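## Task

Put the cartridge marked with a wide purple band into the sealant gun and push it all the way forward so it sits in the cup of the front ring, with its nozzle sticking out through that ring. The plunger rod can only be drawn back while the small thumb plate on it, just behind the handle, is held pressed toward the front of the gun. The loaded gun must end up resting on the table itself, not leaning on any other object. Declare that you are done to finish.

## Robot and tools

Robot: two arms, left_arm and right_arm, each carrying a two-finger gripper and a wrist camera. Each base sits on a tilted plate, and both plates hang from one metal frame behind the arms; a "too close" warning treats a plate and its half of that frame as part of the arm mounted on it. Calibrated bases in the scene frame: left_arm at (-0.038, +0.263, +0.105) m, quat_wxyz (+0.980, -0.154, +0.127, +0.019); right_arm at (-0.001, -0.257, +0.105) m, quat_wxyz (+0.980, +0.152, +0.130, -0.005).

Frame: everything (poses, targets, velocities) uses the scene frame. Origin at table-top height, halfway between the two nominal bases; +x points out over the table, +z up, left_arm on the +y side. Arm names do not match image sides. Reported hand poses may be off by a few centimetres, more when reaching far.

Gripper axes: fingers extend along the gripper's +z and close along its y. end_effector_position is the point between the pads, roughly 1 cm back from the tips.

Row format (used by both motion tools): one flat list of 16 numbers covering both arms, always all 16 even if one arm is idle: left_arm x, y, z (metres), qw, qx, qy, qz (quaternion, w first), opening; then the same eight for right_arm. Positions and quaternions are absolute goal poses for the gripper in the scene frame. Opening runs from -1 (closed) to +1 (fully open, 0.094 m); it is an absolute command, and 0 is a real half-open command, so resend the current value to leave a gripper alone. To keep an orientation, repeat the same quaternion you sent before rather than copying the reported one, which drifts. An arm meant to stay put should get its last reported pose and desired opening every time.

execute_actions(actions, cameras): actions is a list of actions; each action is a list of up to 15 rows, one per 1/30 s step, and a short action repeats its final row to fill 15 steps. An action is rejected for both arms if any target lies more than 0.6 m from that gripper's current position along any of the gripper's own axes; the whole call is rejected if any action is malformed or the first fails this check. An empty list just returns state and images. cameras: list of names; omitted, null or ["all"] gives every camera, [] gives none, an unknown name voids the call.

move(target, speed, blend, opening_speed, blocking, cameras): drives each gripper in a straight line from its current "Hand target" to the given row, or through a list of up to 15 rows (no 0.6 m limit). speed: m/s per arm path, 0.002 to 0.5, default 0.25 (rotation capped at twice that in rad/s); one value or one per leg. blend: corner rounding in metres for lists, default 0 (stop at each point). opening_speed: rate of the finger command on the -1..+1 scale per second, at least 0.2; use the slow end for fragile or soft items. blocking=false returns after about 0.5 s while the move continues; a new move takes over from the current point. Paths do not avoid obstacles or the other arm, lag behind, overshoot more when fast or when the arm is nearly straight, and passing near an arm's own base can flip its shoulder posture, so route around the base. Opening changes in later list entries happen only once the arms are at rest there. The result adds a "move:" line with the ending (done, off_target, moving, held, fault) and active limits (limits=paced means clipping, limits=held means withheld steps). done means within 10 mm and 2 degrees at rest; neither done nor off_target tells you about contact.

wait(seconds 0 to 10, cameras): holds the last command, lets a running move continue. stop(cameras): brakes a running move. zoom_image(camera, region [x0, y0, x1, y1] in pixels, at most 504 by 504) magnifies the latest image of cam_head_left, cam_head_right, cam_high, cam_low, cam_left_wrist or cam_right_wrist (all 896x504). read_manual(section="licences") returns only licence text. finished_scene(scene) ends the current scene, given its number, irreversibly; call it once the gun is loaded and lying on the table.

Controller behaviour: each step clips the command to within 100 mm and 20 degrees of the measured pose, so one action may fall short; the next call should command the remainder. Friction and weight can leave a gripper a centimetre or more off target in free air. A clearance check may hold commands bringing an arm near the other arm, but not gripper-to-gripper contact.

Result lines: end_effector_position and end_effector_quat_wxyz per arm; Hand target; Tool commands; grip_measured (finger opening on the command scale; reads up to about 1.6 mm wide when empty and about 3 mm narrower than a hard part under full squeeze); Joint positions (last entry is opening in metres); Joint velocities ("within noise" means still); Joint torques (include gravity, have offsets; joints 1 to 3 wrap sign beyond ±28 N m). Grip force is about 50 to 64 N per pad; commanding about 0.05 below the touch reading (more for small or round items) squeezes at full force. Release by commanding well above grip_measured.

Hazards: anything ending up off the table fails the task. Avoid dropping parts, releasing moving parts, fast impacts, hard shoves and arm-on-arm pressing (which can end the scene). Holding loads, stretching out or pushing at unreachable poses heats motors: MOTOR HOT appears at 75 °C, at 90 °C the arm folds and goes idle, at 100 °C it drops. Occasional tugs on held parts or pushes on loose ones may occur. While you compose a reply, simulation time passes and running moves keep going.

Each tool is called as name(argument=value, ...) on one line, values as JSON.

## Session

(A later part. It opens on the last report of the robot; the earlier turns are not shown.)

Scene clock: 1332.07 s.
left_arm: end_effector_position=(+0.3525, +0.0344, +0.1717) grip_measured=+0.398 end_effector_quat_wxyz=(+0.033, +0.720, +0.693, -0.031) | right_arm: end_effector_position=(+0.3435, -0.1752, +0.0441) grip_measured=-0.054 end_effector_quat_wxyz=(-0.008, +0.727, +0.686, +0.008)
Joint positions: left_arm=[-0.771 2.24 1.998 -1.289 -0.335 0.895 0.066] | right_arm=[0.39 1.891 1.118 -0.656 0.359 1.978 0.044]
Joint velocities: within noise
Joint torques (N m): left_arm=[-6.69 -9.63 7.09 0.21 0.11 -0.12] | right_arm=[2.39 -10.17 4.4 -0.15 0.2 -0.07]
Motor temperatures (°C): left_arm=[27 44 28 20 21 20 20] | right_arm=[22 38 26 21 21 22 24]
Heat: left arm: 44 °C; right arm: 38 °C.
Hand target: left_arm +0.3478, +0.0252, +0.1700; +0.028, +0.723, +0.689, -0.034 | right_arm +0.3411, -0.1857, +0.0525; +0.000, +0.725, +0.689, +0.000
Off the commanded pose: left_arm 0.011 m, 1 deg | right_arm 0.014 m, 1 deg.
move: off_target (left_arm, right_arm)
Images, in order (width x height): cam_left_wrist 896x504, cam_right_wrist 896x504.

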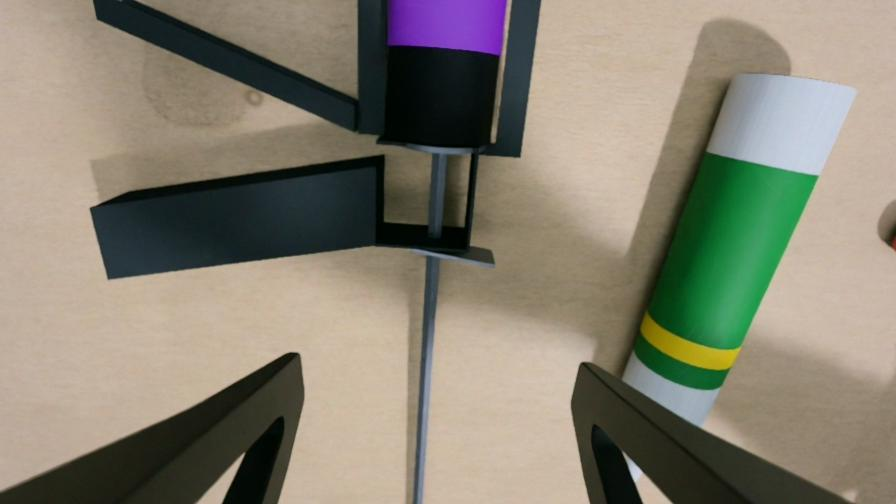

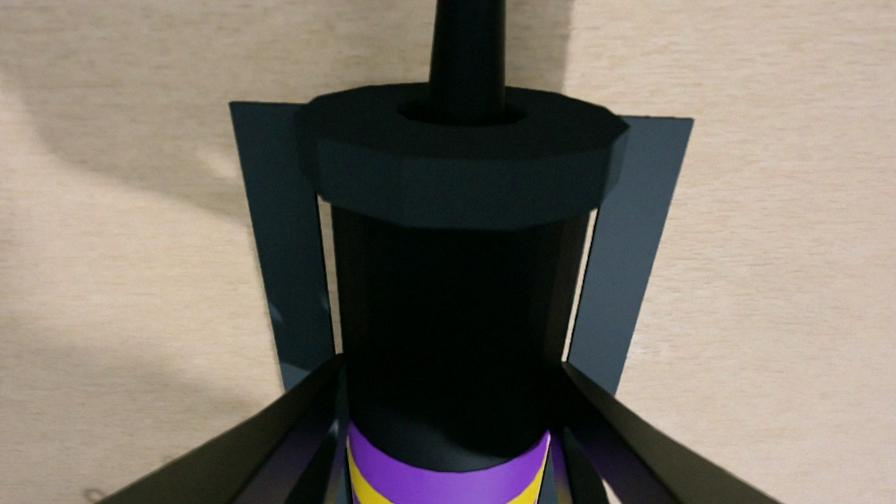

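move(target=[0.3680,0.2300,0.1000,0.0000,0.7230,0.6900,0.0000,0.0,0.3410,-0.1860,0.0530,0,0.7248,0.689,0,-0.25], speed=0.15, cameras=["cam_left_wrist","cam_high"])

Scene clock: 1359.63 s.
left_arm: end_effector_position=(+0.3684, +0.2269, +0.0937) grip_measured=+0.002 end_effector_quat_wxyz=(-0.008, +0.722, +0.692, -0.004) | right_arm: end_effector_position=(+0.3435, -0.1752, +0.0441) grip_measured=-0.054 end_effector_quat_wxyz=(-0.008, +0.727, +0.686, +0.008)
Joint positions: left_arm=[-0.321 1.941 1.49 -0.979 -0.372 1.355 0.047] | right_arm=[0.39 1.891 1.118 -0.656 0.359 1.978 0.044]
Joint velocities: within noise
Joint torques (N m): left_arm=[-3.74 -13.2 3.55 0.28 0.03 0.12] | right_arm=[2.39 -10.15 4.38 -0.15 0.2 -0.06]
Motor temperatures (°C): left_arm=[27 43 27 20 21 20 20] | right_arm=[22 38 26 21 21 22 25]
Heat: left arm: 43 °C; right arm: 38 °C.
Hand target: left_arm +0.3680, +0.2300, +0.0999; +0.000, +0.723, +0.690, +0.000 | right_arm +0.3411, -0.1857, +0.0525; +0.000, +0.725, +0.689, +0.000
Off the commanded pose: left_arm 0.007 m, 1 deg | right_arm 0.014 m, 1 deg.
move: off_target (right_arm)
Images, in order (width x height): cam_high 896x504, cam_left_wrist 896x504.

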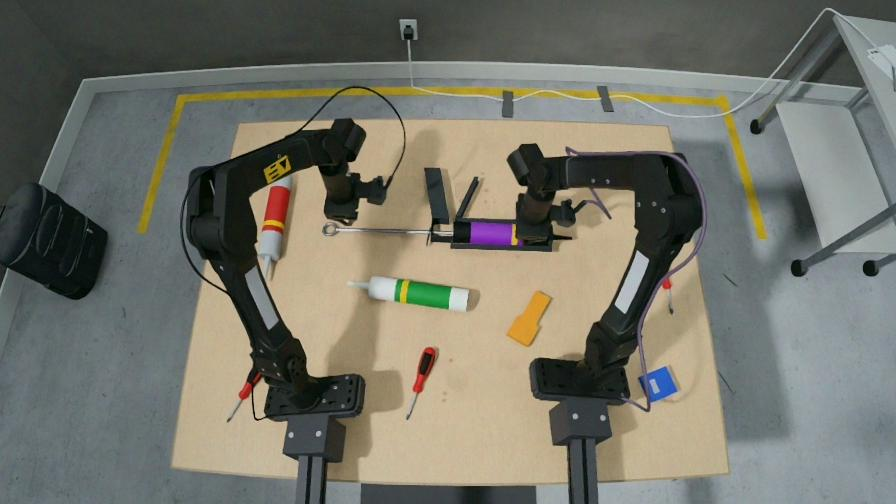

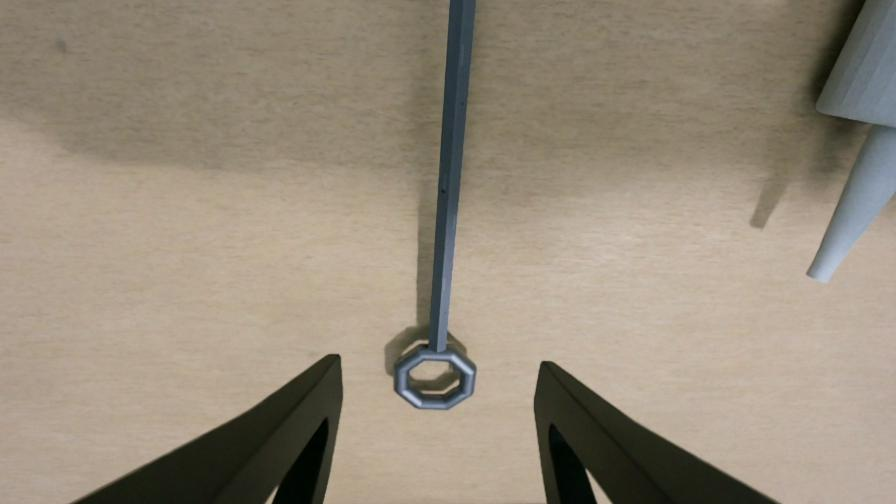

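move(target=[0.3690,0.2470,0.0460,0.0000,0.7230,0.6900,0.0000,0.0,0.3410,-0.1860,0.0530,0,0.7248,0.689,0,-0.25], speed=0.08, cameras=["cam_left_wrist"])

Scene clock: 1375.17 s.
left_arm: end_effector_position=(+0.3779, +0.2510, +0.0595) grip_measured=+0.002 end_effector_quat_wxyz=(+0.009, +0.717, +0.697, +0.017) | right_arm: end_effector_position=(+0.3435, -0.1752, +0.0441) grip_measured=-0.054 end_effector_quat_wxyz=(-0.008, +0.727, +0.686, +0.008)
Joint positions: left_arm=[-0.231 1.941 1.385 -0.782 -0.372 1.455 0.047] | right_arm=[0.39 1.891 1.118 -0.656 0.359 1.978 0.044]
Joint velocities: within noise
Joint torques (N m): left_arm=[-3.14 -8.57 3.48 0.34 0.19 0.14] | right_arm=[2.39 -10.18 4.38 -0.15 0.19 -0.06]
Motor temperatures (°C): left_arm=[26 42 27 20 21 20 20] | right_arm=[22 39 26 21 21 22 25]
Heat: left arm: 42 °C; right arm: 39 °C.
Hand target: left_arm +0.3687, +0.2471, +0.0465; +0.000, +0.723, +0.691, +0.000 | right_arm +0.3411, -0.1857, +0.0525; +0.000, +0.725, +0.689, +0.000
Off the commanded pose: left_arm 0.017 m, 2 deg | right_arm 0.014 m, 1 deg.
move: off_target (left_arm, right_arm)
Images, in order (width x height): cam_left_wrist 896x504.

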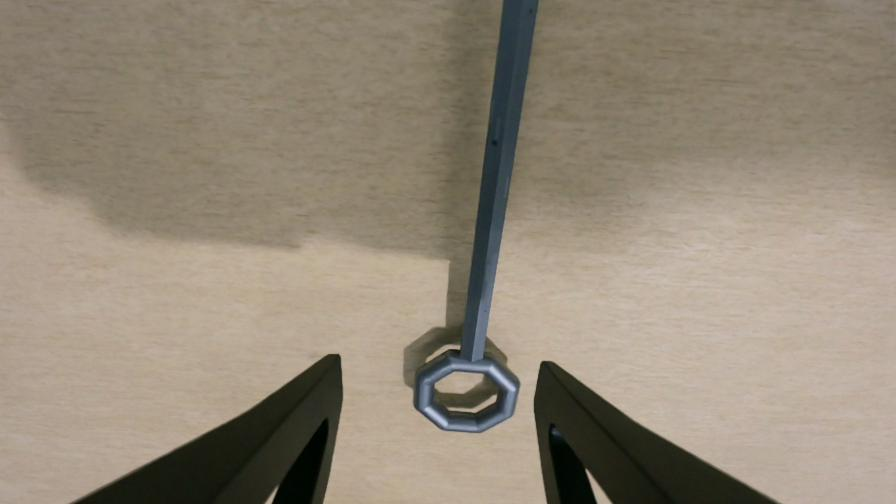

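move(target=[0.3650,0.2400,0.0320,0.0000,0.7230,0.6900,0.0000,0.0,0.3410,-0.1860,0.0530,0,0.7248,0.689,0,-0.25], speed=0.08, cameras=["cam_left_wrist"])

Scene clock: 1384.20 s.
left_arm: end_effector_position=(+0.3739, +0.2457, +0.0440) grip_measured=+0.002 end_effector_quat_wxyz=(+0.008, +0.718, +0.696, +0.016) | right_arm: end_effector_position=(+0.3435, -0.1752, +0.0441) grip_measured=-0.054 end_effector_quat_wxyz=(-0.008, +0.727, +0.686, +0.008)
Joint positions: left_arm=[-0.231 1.967 1.35 -0.727 -0.371 1.455 0.047] | right_arm=[0.39 1.891 1.118 -0.656 0.359 1.978 0.044]
Joint velocities: within noise
Joint torques (N m): left_arm=[-3.71 -8.69 3.41 0.34 0.18 0.06] | right_arm=[2.39 -10.17 4.4 -0.15 0.19 -0.06]
Motor temperatures (°C): left_arm=[26 41 27 20 21 20 20] | right_arm=[22 39 26 21 21 22 25]
Heat: left arm: 41 °C; right arm: 39 °C.
Hand target: left_arm +0.3648, +0.2402, +0.0325; +0.000, +0.723, +0.690, +0.000 | right_arm +0.3411, -0.1857, +0.0525; +0.000, +0.725, +0.689, +0.000
Off the commanded pose: left_arm 0.016 m, 2 deg | right_arm 0.014 m, 1 deg.
move: off_target (left_arm, right_arm)
Images, in order (width x height): cam_left_wrist 896x504.

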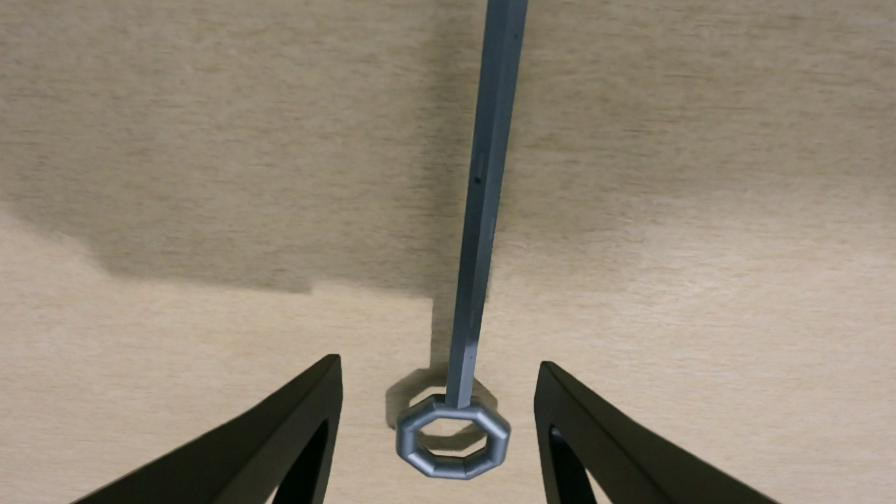

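move(target=[0.3630,0.2280,0.0270,0.0000,0.7230,0.6900,0.0000,0.0,0.3410,-0.1860,0.0530,0,0.7248,0.689,0,-0.25], speed=0.08, cameras=["cam_left_wrist"])

Scene clock: 1391.77 s.
left_arm: end_effector_position=(+0.3723, +0.2405, +0.0367) grip_measured=+0.002 end_effector_quat_wxyz=(+0.006, +0.717, +0.697, +0.014) | right_arm: end_effector_position=(+0.3435, -0.1752, +0.0441) grip_measured=-0.054 end_effector_quat_wxyz=(-0.008, +0.727, +0.686, +0.008)
Joint positions: left_arm=[-0.237 1.987 1.345 -0.709 -0.371 1.446 0.047] | right_arm=[0.39 1.891 1.118 -0.656 0.359 1.978 0.044]
Joint velocities: within noise
Joint torques (N m): left_arm=[-5.48 -8.65 3.29 0.34 0.11 -0.1] | right_arm=[2.39 -10.18 4.38 -0.15 0.2 -0.06]
Motor temperatures (°C): left_arm=[26 41 26 20 21 20 20] | right_arm=[22 39 26 21 21 22 25]
Heat: left arm: 41 °C; right arm: 39 °C.
Hand target: left_arm +0.3626, +0.2284, +0.0274; +0.000, +0.723, +0.690, +0.000 | right_arm +0.3411, -0.1857, +0.0525; +0.000, +0.725, +0.689, +0.000
Off the commanded pose: left_arm 0.018 m, 2 deg | right_arm 0.014 m, 1 deg.
move: off_target (left_arm, right_arm)
Images, in order (width x height): cam_left_wrist 896x504.

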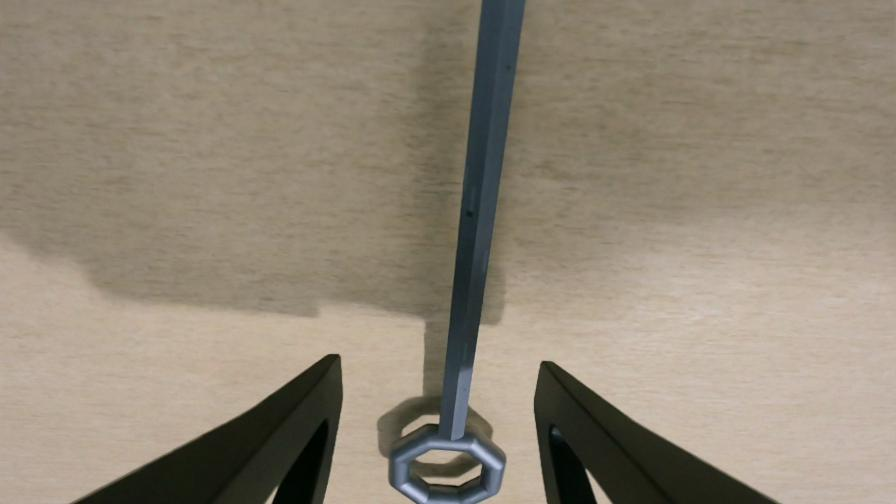

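move(target=[0.3630,0.2210,0.0300,0.0000,0.7230,0.6900,0.0000,0.0,0.3410,-0.1860,0.0530,0,0.7248,0.689,0,-0.25], speed=0.08, cameras=["cam_left_wrist"])

move(target=[0.3630,0.2210,0.0300,0.0000,0.7230,0.6900,0.0000,-1.0,0.3410,-0.1860,0.0530,0,0.7248,0.689,0,-0.25], speed=0.08, opening_speed=0.6, cameras=["cam_left_wrist"])

Scene clock: 1399.90 s.
left_arm: end_effector_position=(+0.3723, +0.2324, +0.0394) grip_measured=+0.002 end_effector_quat_wxyz=(+0.010, +0.716, +0.697, +0.014) | right_arm: end_effector_position=(+0.3435, -0.1752, +0.0441) grip_measured=-0.054 end_effector_quat_wxyz=(-0.008, +0.727, +0.686, +0.008)
Joint positions: left_arm=[-0.258 1.987 1.345 -0.708 -0.371 1.425 0.047] | right_arm=[0.39 1.891 1.118 -0.656 0.359 1.978 0.044]
Joint velocities: within noise
Joint torques (N m): left_arm=[-5.45 -8.23 4.1 0.24 0.09 -0.11] | right_arm=[2.39 -10.18 4.38 -0.15 0.2 -0.06]
Motor temperatures (°C): left_arm=[26 41 26 20 21 20 20] | right_arm=[22 39 26 21 21 22 25]
Heat: left arm: 41 °C; right arm: 39 °C.
Hand target: left_arm +0.3626, +0.2215, +0.0303; +0.000, +0.723, +0.690, +0.000 | right_arm +0.3411, -0.1857, +0.0525; +0.000, +0.725, +0.689, +0.000
Off the commanded pose: left_arm 0.017 m, 2 deg | right_arm 0.014 m, 1 deg.
move: off_target (left_arm, right_arm)
Images, in order (width x height): cam_left_wrist 896x504.

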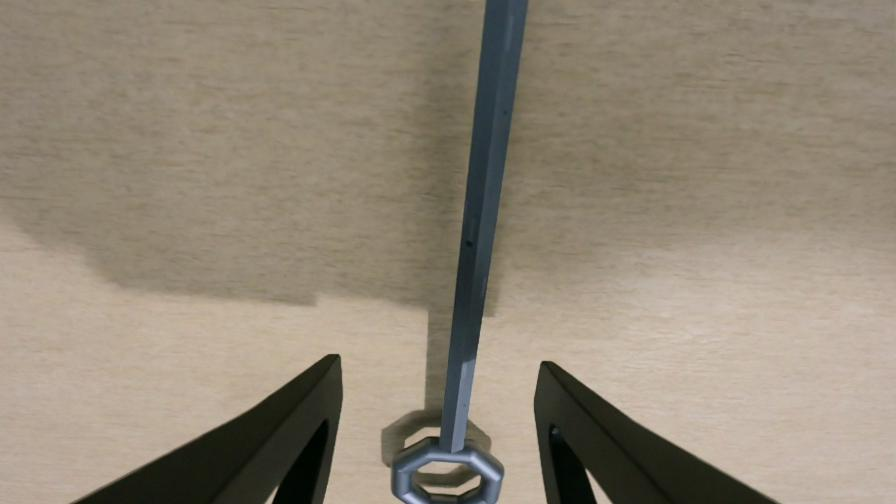

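Scene clock: 1401.77 s.
left_arm: end_effector_position=(+0.3723, +0.2324, +0.0394) grip_measured=-0.994 end_effector_quat_wxyz=(+0.011, +0.716, +0.698, +0.014) | right_arm: end_effector_position=(+0.3435, -0.1752, +0.0441) grip_measured=-0.054 end_effector_quat_wxyz=(-0.008, +0.727, +0.686, +0.008)
Joint positions: left_arm=[-0.258 1.987 1.345 -0.708 -0.371 1.424 0] | right_arm=[0.39 1.891 1.118 -0.656 0.359 1.978 0.044]
Joint velocities: within noise
Joint torques (N m): left_arm=[-5.49 -8.25 4.08 0.22 0.08 -0.11] | right_arm=[2.39 -10.18 4.4 -0.15 0.2 -0.06]
Motor temperatures (°C): left_arm=[26 40 26 20 21 20 20] | right_arm=[22 39 26 21 21 22 25]
Heat: left arm: 40 °C; right arm: 39 °C.
Hand target: left_arm +0.3626, +0.2215, +0.0303; +0.000, +0.723, +0.690, +0.000 | right_arm +0.3411, -0.1857, +0.0525; +0.000, +0.725, +0.689, +0.000
Off the commanded pose: left_arm 0.017 m, 2 deg | right_arm 0.014 m, 1 deg.
move: off_target (left_arm, right_arm)
Images, in order (width x height): cam_left_wrist 896x504.

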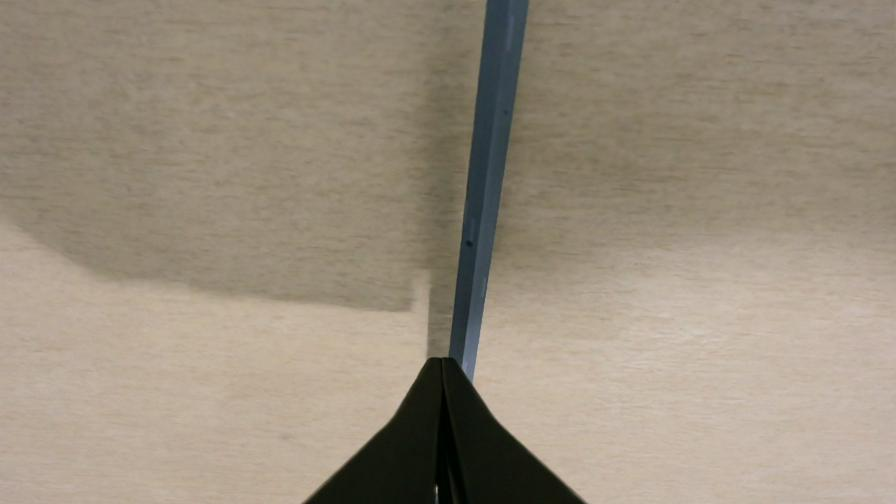

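move(target=[[0.3630,0.2210,0.0300,0.0000,0.7230,0.6900,0.0000,0.0,0.3410,-0.1860,0.0530,0,0.7248,0.689,0,-0.25],[0.3630,0.2230,0.0180,0.0000,0.7230,0.6900,0.0000,0.0,0.3410,-0.1860,0.0530,0,0.7248,0.689,0,-0.25]], speed=0.06, cameras=["cam_left_wrist"])

Scene clock: 1407.70 s.
left_arm: end_effector_position=(+0.3740, +0.2288, +0.0309) grip_measured=-0.002 end_effector_quat_wxyz=(+0.011, +0.716, +0.698, +0.015) | right_arm: end_effector_position=(+0.3435, -0.1752, +0.0441) grip_measured=-0.054 end_effector_quat_wxyz=(-0.008, +0.727, +0.686, +0.008)
Joint positions: left_arm=[-0.258 2.012 1.345 -0.681 -0.371 1.424 0.047] | right_arm=[0.39 1.891 1.118 -0.656 0.359 1.978 0.044]
Joint velocities: within noise
Joint torques (N m): left_arm=[-4.07 -8.65 3.04 0.34 0.12 0.06] | right_arm=[2.4 -10.18 4.4 -0.15 0.2 -0.06]
Motor temperatures (°C): left_arm=[26 40 26 20 21 20 20] | right_arm=[22 39 26 21 21 22 25]
Heat: left arm: 40 °C; right arm: 39 °C.
Hand target: left_arm +0.3626, +0.2233, +0.0185; +0.000, +0.723, +0.690, +0.000 | right_arm +0.3411, -0.1857, +0.0525; +0.000, +0.725, +0.689, +0.000
Off the commanded pose: left_arm 0.018 m, 2 deg | right_arm 0.014 m, 1 deg.
move: off_target (left_arm, right_arm)
Images, in order (width x height): cam_left_wrist 896x504.

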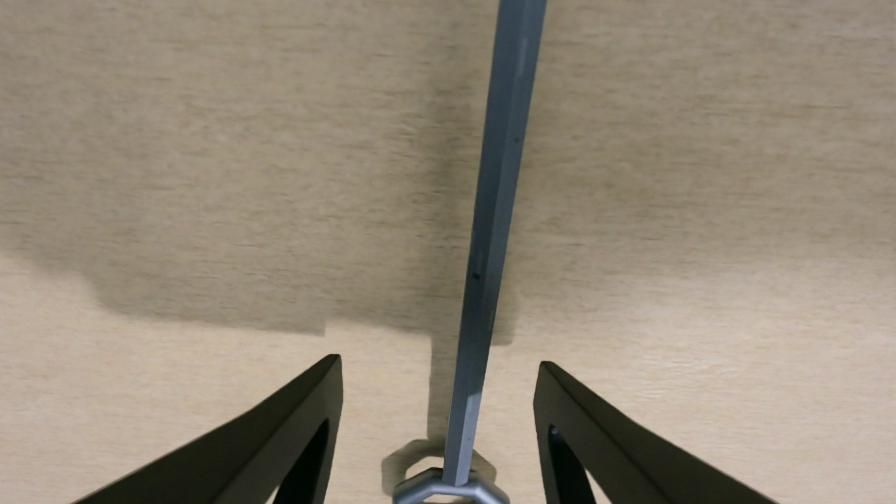

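move(target=[0.3630,0.2250,0.0200,0.0000,0.7230,0.6900,0.0000,-1.0,0.3410,-0.1860,0.0530,0,0.7248,0.689,0,-0.25], speed=0.08, opening_speed=0.6, cameras=["cam_left_wrist"])

Scene clock: 1414.20 s.
left_arm: end_effector_position=(+0.3730, +0.2290, +0.0309) grip_measured=-0.994 end_effector_quat_wxyz=(+0.009, +0.716, +0.698, +0.013) | right_arm: end_effector_position=(+0.3424, -0.1748, +0.0445) grip_measured=-0.054 end_effector_quat_wxyz=(-0.011, +0.727, +0.687, +0.008)
Joint positions: left_arm=[-0.258 2.012 1.345 -0.686 -0.371 1.424 0] | right_arm=[0.39 1.889 1.118 -0.661 0.354 1.978 0.044]
Joint velocities: within noise
Joint torques (N m): left_arm=[-3.82 -9.18 3.07 0.34 0.13 0.09] | right_arm=[2.39 -10.09 4.38 -0.11 0.25 -0.06]
Motor temperatures (°C): left_arm=[26 41 26 20 21 20 20] | right_arm=[22 39 26 21 21 22 25]
Heat: left arm: 41 °C; right arm: 39 °C.
Hand target: left_arm +0.3628, +0.2252, +0.0204; +0.000, +0.723, +0.691, +0.000 | right_arm +0.3411, -0.1857, +0.0526; +0.000, +0.725, +0.689, +0.000
Off the commanded pose: left_arm 0.015 m, 2 deg | right_arm 0.014 m, 2 deg.
move: off_target (left_arm, right_arm)
Images, in order (width x height): cam_left_wrist 896x504.

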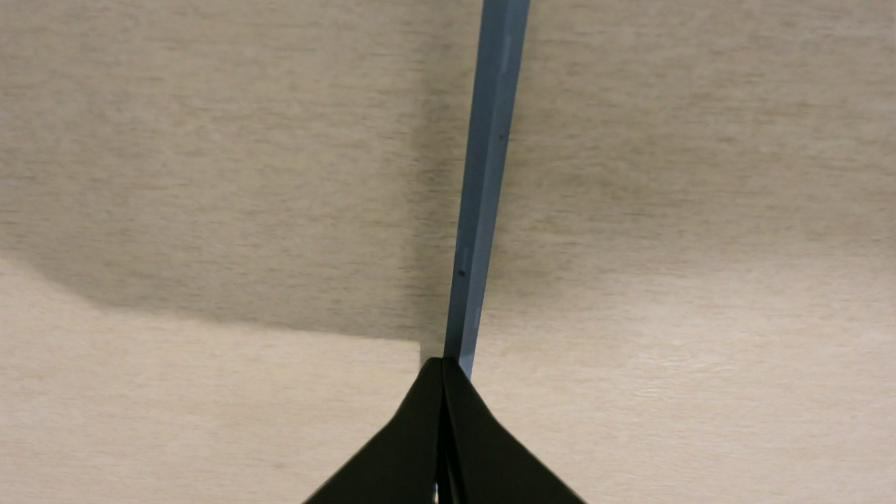

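move(target=[[0.3640,0.2250,0.0260,0.0000,0.7230,0.6900,0.0000,0.0,0.3410,-0.1860,0.0530,0,0.7248,0.689,0,-0.25],[0.3640,0.2370,0.0100,0.0000,0.7230,0.6900,0.0000,0.0,0.3410,-0.1860,0.0530,0,0.7248,0.689,0,-0.25]], speed=0.05, cameras=["cam_left_wrist","cam_low"])

zoom_image(camera="cam_low", region=[480, 200, 720, 310])

Scene clock: 1430.00 s.
left_arm: end_effector_position=(+0.3742, +0.2405, +0.0233) grip_measured=-0.002 end_effector_quat_wxyz=(+0.009, +0.717, +0.697, +0.017) | right_arm: end_effector_position=(+0.3425, -0.1752, +0.0444) grip_measured=-0.054 end_effector_quat_wxyz=(-0.011, +0.726, +0.687, +0.007)
Joint positions: left_arm=[-0.225 2.012 1.327 -0.651 -0.371 1.462 0.047] | right_arm=[0.389 1.889 1.118 -0.661 0.355 1.976 0.044]
Joint velocities: within noise
Joint torques (N m): left_arm=[-3.21 -8.76 3.18 0.36 0.17 0.13] | right_arm=[2.44 -10.09 4.38 -0.11 0.24 -0.05]
Motor temperatures (°C): left_arm=[26 41 26 20 21 20 20] | right_arm=[22 39 26 21 21 22 26]
Heat: left arm: 41 °C; right arm: 39 °C.
Hand target: left_arm +0.3637, +0.2371, +0.0106; +0.000, +0.723, +0.691, +0.000 | right_arm +0.3411, -0.1857, +0.0525; +0.000, +0.725, +0.689, +0.000
Off the commanded pose: left_arm 0.017 m, 2 deg | right_arm 0.014 m, 2 deg.
move: off_target (left_arm, right_arm)
Images, in order (width x height): cam_low 896x504, cam_left_wrist 896x504.

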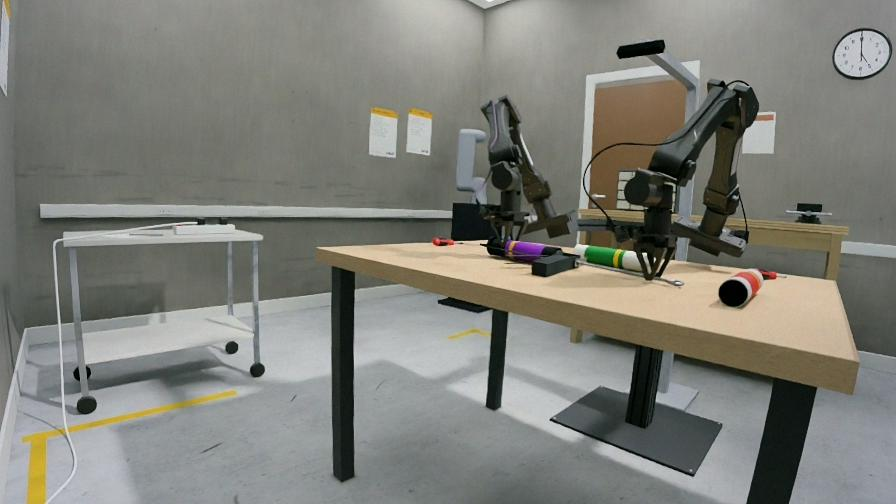

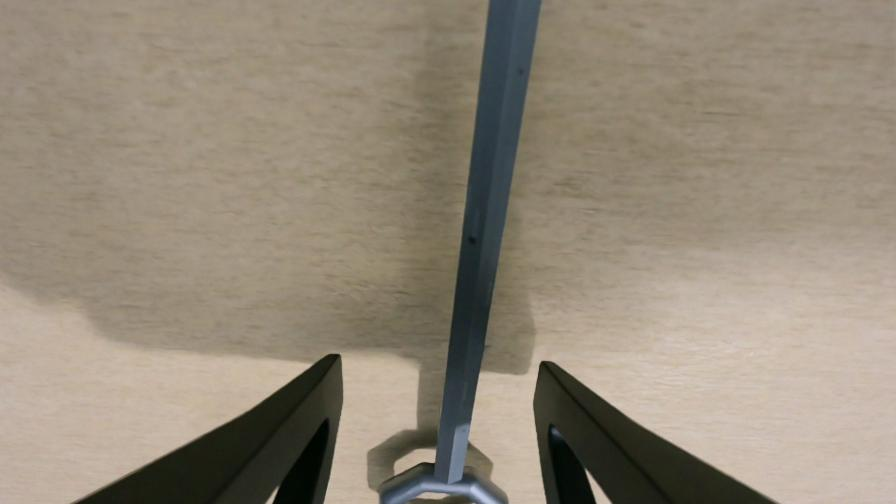

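Scaled by 2.100 from the camera's 896x504 image, which has a finer 1280x720 frame.

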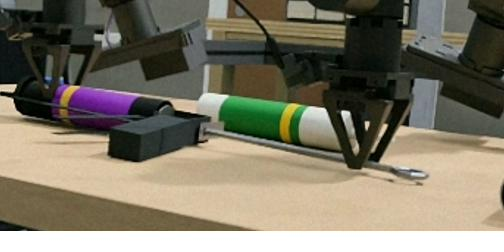

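move(target=[0.3640,0.2370,0.0110,0.0000,0.7230,0.6900,0.0000,-1.0,0.3410,-0.1860,0.0530,0,0.7248,0.689,0,-0.25], speed=0.08, opening_speed=0.6, cameras=["cam_left_wrist"])

Scene clock: 1436.20 s.
left_arm: end_effector_position=(+0.3737, +0.2400, +0.0233) grip_measured=-0.881 end_effector_quat_wxyz=(+0.009, +0.722, +0.691, +0.016) | right_arm: end_effector_position=(+0.3419, -0.1754, +0.0444) grip_measured=-0.054 end_effector_quat_wxyz=(-0.011, +0.726, +0.688, +0.006)
Joint positions: left_arm=[-0.225 2.012 1.327 -0.653 -0.367 1.476 0.006] | right_arm=[0.389 1.889 1.118 -0.663 0.355 1.976 0.044]
Joint velocities: within noise
Joint torques (N m): left_arm=[-3.32 -8.88 3.25 0.34 0.15 -0.05] | right_arm=[2.45 -10.07 4.38 -0.09 0.24 -0.05]
Motor temperatures (°C): left_arm=[26 41 26 20 21 20 20] | right_arm=[22 38 26 21 21 22 26]
Heat: left arm: 41 °C; right arm: 38 °C.
Hand target: left_arm +0.3638, +0.2371, +0.0115; +0.000, +0.723, +0.690, +0.000 | right_arm +0.3411, -0.1857, +0.0525; +0.000, +0.725, +0.689, +0.000
Off the commanded pose: left_arm 0.016 m, 2 deg | right_arm 0.014 m, 2 deg.
move: off_target (left_arm, right_arm)
Images, in order (width x height): cam_left_wrist 896x504.

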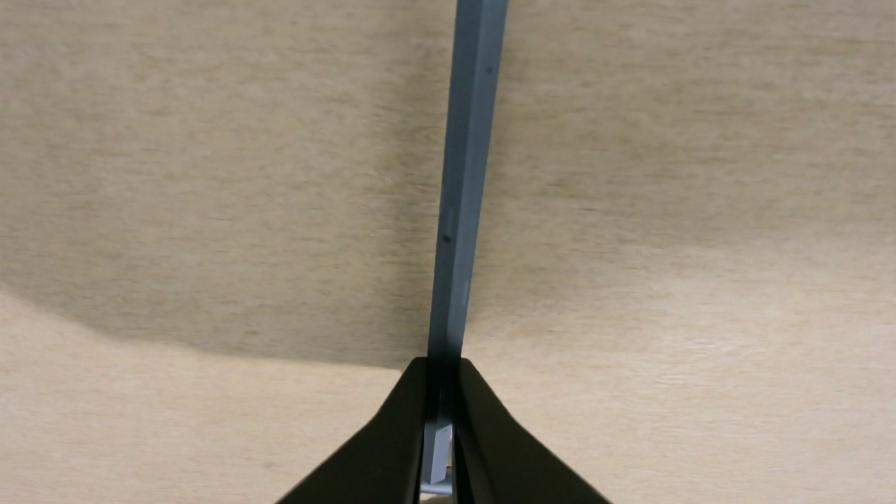

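move(target=[[0.3640,0.2450,0.0110,0.0000,0.7230,0.6900,0.0000,-1.0,0.3410,-0.1960,0.0530,0,0.7248,0.689,0,-0.25],[0.3640,0.2480,0.0110,0.0000,0.7230,0.6900,0.0000,-1.0,0.3380,-0.2020,0.0510,0,0.7248,0.689,0,-0.25],[0.3640,0.2480,0.0110,0.0000,0.7230,0.6900,0.0000,-1.0,0.3410,-0.2050,0.0490,0,0.7248,0.689,0,-0.25]], speed=0.04, cameras=["cam_right_wrist","cam_left_wrist"])

Scene clock: 1442.97 s.
left_arm: end_effector_position=(+0.3710, +0.2401, +0.0212) grip_measured=-0.882 end_effector_quat_wxyz=(+0.012, +0.725, +0.688, +0.004) | right_arm: end_effector_position=(+0.3436, -0.1850, +0.0546) grip_measured=-0.247 end_effector_quat_wxyz=(-0.025, +0.723, +0.690, +0.024)
Joint positions: left_arm=[-0.214 2.012 1.323 -0.656 -0.344 1.492 0.006] | right_arm=[0.352 1.829 1.102 -0.672 0.309 1.923 0.035]
Joint velocities: within noise
Joint torques (N m): left_arm=[-1.88 -9.98 2.89 0.38 0 0.08] | right_arm=[0.95 -7.5 3.28 0.27 0.59 -0.13]
Motor temperatures (°C): left_arm=[26 42 26 20 21 20 20] | right_arm=[22 38 26 21 21 22 26]
Heat: left arm: 42 °C; right arm: 38 °C.
Hand target: left_arm +0.3638, +0.2478, +0.0114; +0.000, +0.723, +0.690, +0.000 | right_arm +0.3407, -0.2044, +0.0495; -0.001, +0.725, +0.689, +0.000
Off the commanded pose: left_arm 0.015 m, 2 deg | right_arm 0.021 m, 4 deg.
move: off_target (left_arm, right_arm)
Images, in order (width x height): cam_left_wrist 896x504, cam_right_wrist 896x504.

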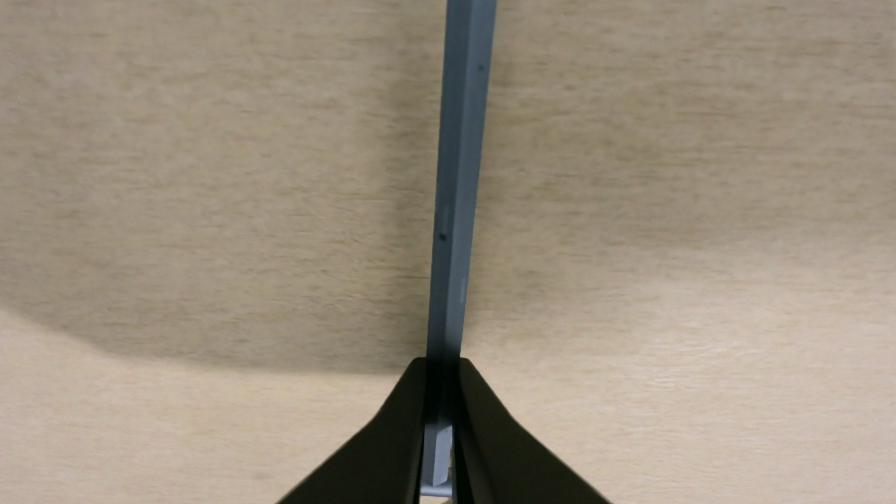

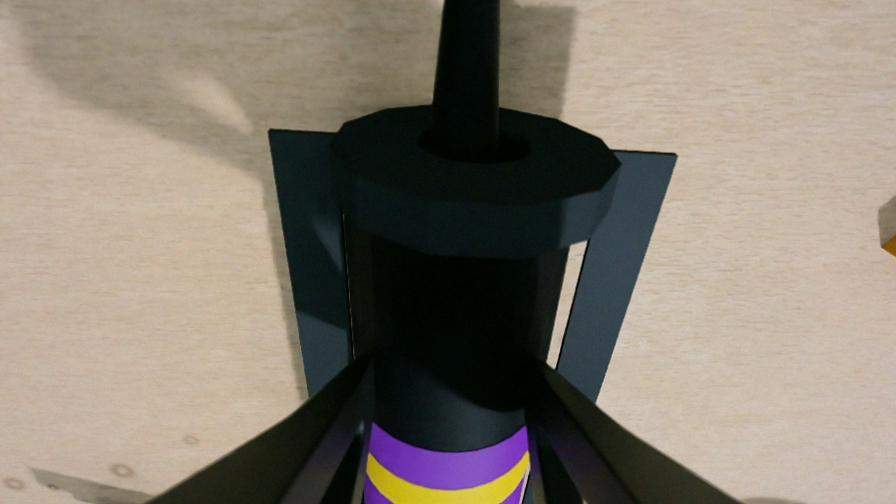

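move(target=[[0.3640,0.2450,0.0110,0.0000,0.7230,0.6900,0.0000,-1.0,0.3400,-0.1900,0.0490,0,0.7248,0.689,0,0.25]], speed=0.04, opening_speed=0.4, cameras=["cam_right_wrist","cam_left_wrist"])

move(target=[[0.3640,0.2450,0.0110,0.0000,0.7230,0.6900,0.0000,-1.0,0.3400,-0.2200,0.1600,0,0.7248,0.689,0,0.25]], speed=0.08, cameras=["cam_right_wrist","cam_high"])

zoom_image(camera="cam_right_wrist", region=[370, 80, 530, 360])

Scene clock: 1452.13 s.
left_arm: end_effector_position=(+0.3711, +0.2401, +0.0212) grip_measured=-0.883 end_effector_quat_wxyz=(+0.012, +0.725, +0.688, +0.005) | right_arm: end_effector_position=(+0.3451, -0.1924, +0.0531) grip_measured=+0.248 end_effector_quat_wxyz=(-0.003, +0.729, +0.684, +0.010)
Joint positions: left_arm=[-0.214 2.012 1.323 -0.656 -0.344 1.492 0.006] | right_arm=[0.356 1.835 1.102 -0.674 0.363 1.946 0.059]
Joint velocities: within noise
Joint torques (N m): left_arm=[-2.5 -9.69 3.06 0.38 -0.02 0.01] | right_arm=[3.66 -5.87 4.46 0.27 0.14 0.1]
Motor temperatures (°C): left_arm=[25 42 26 20 21 20 21] | right_arm=[22 39 26 21 21 22 25]
Heat: left arm: 42 °C; right arm: 39 °C.
Hand target: left_arm +0.3638, +0.2449, +0.0114; +0.000, +0.723, +0.690, +0.000 | right_arm +0.3400, -0.1901, +0.0491; +0.000, +0.725, +0.689, +0.000
Off the commanded pose: left_arm 0.013 m, 2 deg | right_arm 0.007 m, 1 deg.
move: off_target (left_arm)
Images, in order (width x height): cam_left_wrist 896x504, cam_right_wrist 896x504.

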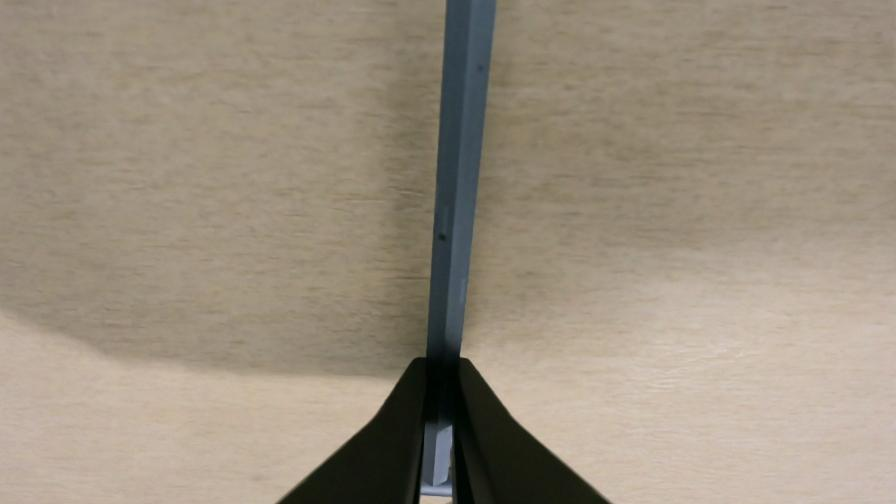

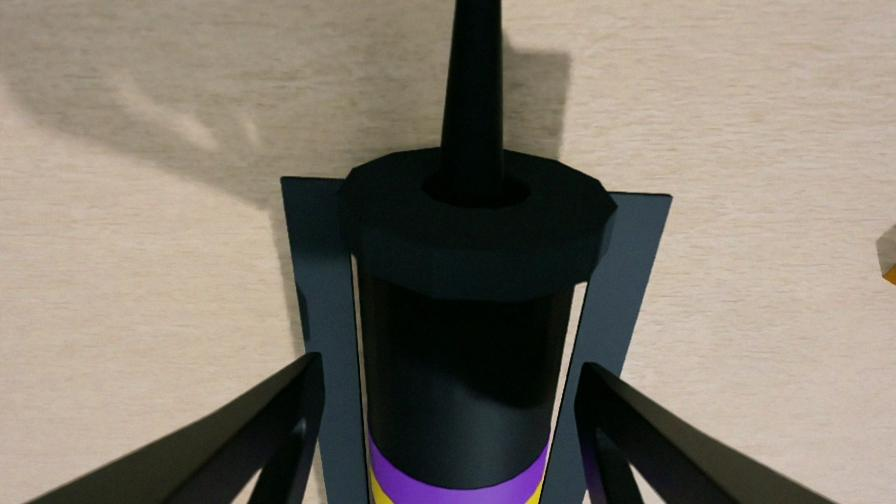

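Scene clock: 1454.30 s.
left_arm: end_effector_position=(+0.3711, +0.2401, +0.0212) grip_measured=-0.883 end_effector_quat_wxyz=(+0.012, +0.725, +0.688, +0.005) | right_arm: end_effector_position=(+0.3341, -0.2185, +0.1463) grip_measured=+0.248 end_effector_quat_wxyz=(-0.012, +0.723, +0.691, -0.011)
Joint positions: left_arm=[-0.214 2.012 1.323 -0.656 -0.344 1.492 0.006] | right_arm=[0.405 1.657 1.278 -1.097 0.369 1.998 0.059]
Joint velocities: within noise
Joint torques (N m): left_arm=[-2.52 -9.73 3.07 0.37 -0.02 0] | right_arm=[3.38 -8.01 8.55 -0.03 0.14 0.08]
Motor temperatures (°C): left_arm=[25 43 26 20 21 20 21] | right_arm=[22 39 26 21 21 22 25]
Heat: left arm: 43 °C; right arm: 39 °C.
Hand target: left_arm +0.3638, +0.2449, +0.0114; +0.000, +0.723, +0.690, +0.000 | right_arm +0.3398, -0.2200, +0.1597; +0.000, +0.725, +0.689, +0.000
Off the commanded pose: left_arm 0.013 m, 2 deg | right_arm 0.015 m, 2 deg.
move: off_target (left_arm, right_arm)
Images, in order (width x height): cam_high 896x504, cam_right_wrist 896x504.

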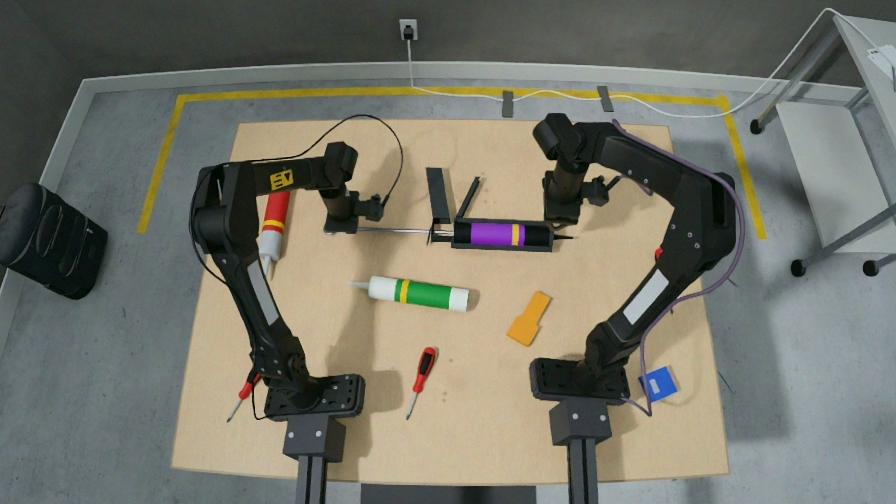

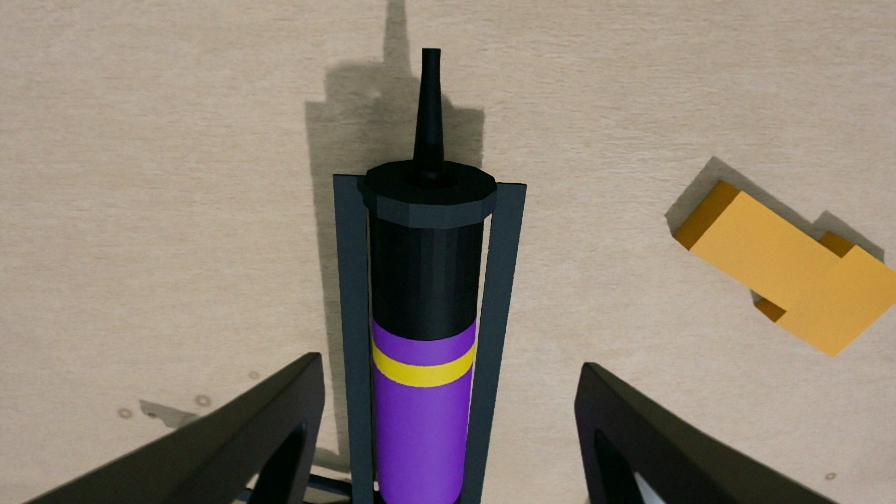

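Scaled by 1.800 from the camera's 896x504 image, which has a finer 1280x720 frame.

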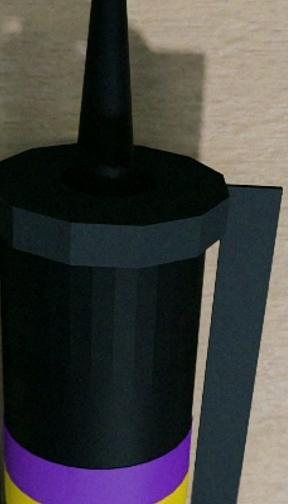

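move(target=[[0.3700,0.2400,0.0150,0.0000,0.7230,0.6900,0.0000,0.0,0.3400,-0.2200,0.1600,0,0.7248,0.689,0,0.25],[0.3700,0.2350,0.0800,0.0000,0.7230,0.6900,0.0000,0.0,0.3400,-0.2200,0.1600,0,0.7248,0.689,0,0.25],[0.3480,0.0250,0.1700,0.0280,0.7230,0.6890,-0.0340,0.4,0.3400,-0.2200,0.1600,0,0.7248,0.689,0,0.25]], speed=[0.05,0.08,0.15], cameras=["cam_right_wrist","cam_left_wrist"])

zoom_image(camera="cam_left_wrist", region=[340, 60, 540, 240])

Scene clock: 1472.83 s.
left_arm: end_effector_position=(+0.3527, +0.0345, +0.1732) grip_measured=+0.397 end_effector_quat_wxyz=(+0.034, +0.721, +0.692, -0.025) | right_arm: end_effector_position=(+0.3339, -0.2186, +0.1463) grip_measured=+0.248 end_effector_quat_wxyz=(-0.012, +0.723, +0.691, -0.012)
Joint positions: left_arm=[-0.776 2.238 1.998 -1.29 -0.347 0.894 0.066] | right_arm=[0.405 1.657 1.278 -1.098 0.369 1.999 0.059]
Joint velocities: within noise
Joint torques (N m): left_arm=[-6.22 -9.46 7.1 0.23 0.21 -0.12] | right_arm=[3.38 -7.99 8.57 -0.05 0.14 0.1]
Motor temperatures (°C): left_arm=[25 43 26 20 21 20 21] | right_arm=[22 40 27 21 21 22 24]
Heat: left arm: 43 °C; right arm: 40 °C.
Hand target: left_arm +0.3478, +0.0252, +0.1701; +0.028, +0.723, +0.689, -0.034 | right_arm +0.3397, -0.2200, +0.1597; +0.000, +0.725, +0.689, +0.000
Off the commanded pose: left_arm 0.011 m, 1 deg | right_arm 0.015 m, 2 deg.
move: off_target (left_arm, right_arm); target 3's new opening was sent with left_arm's hand 0.011 m and 1 deg from that target
Images, in order (width x height): cam_left_wrist 896x504, cam_right_wrist 896x504.

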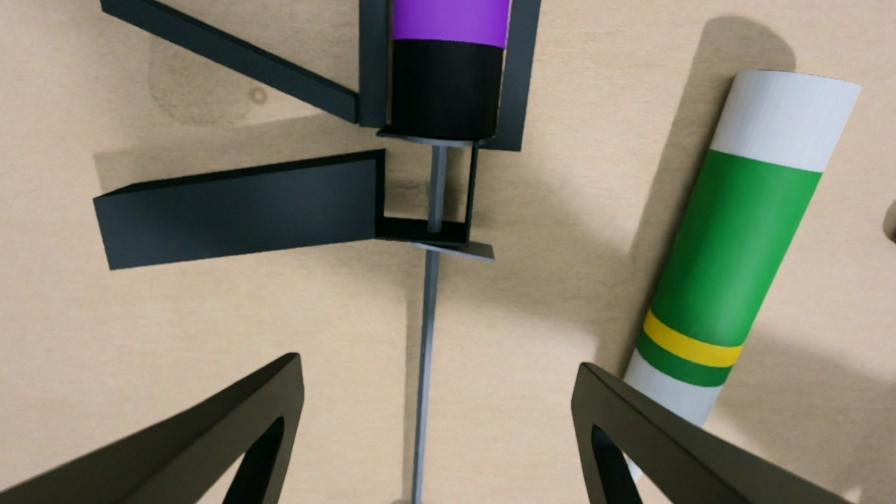

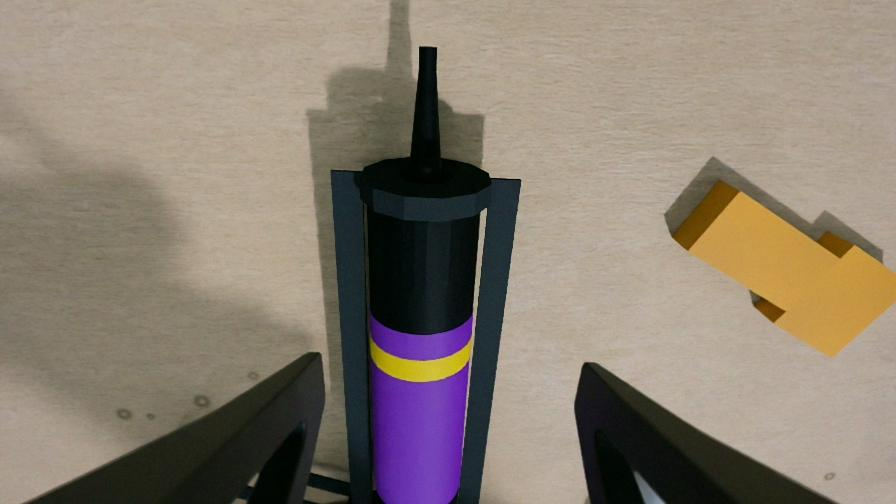

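Scaled by 2.520 from the camera's 896x504 image, which has a finer 1280x720 frame.

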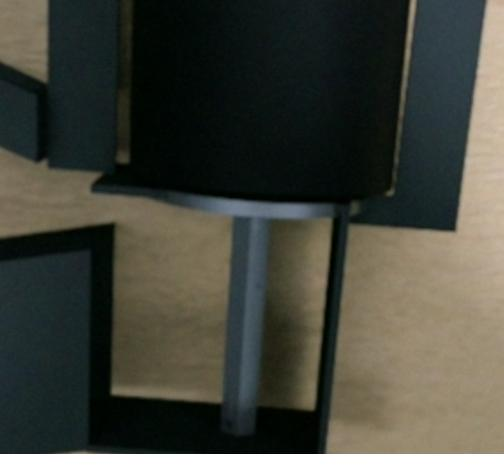

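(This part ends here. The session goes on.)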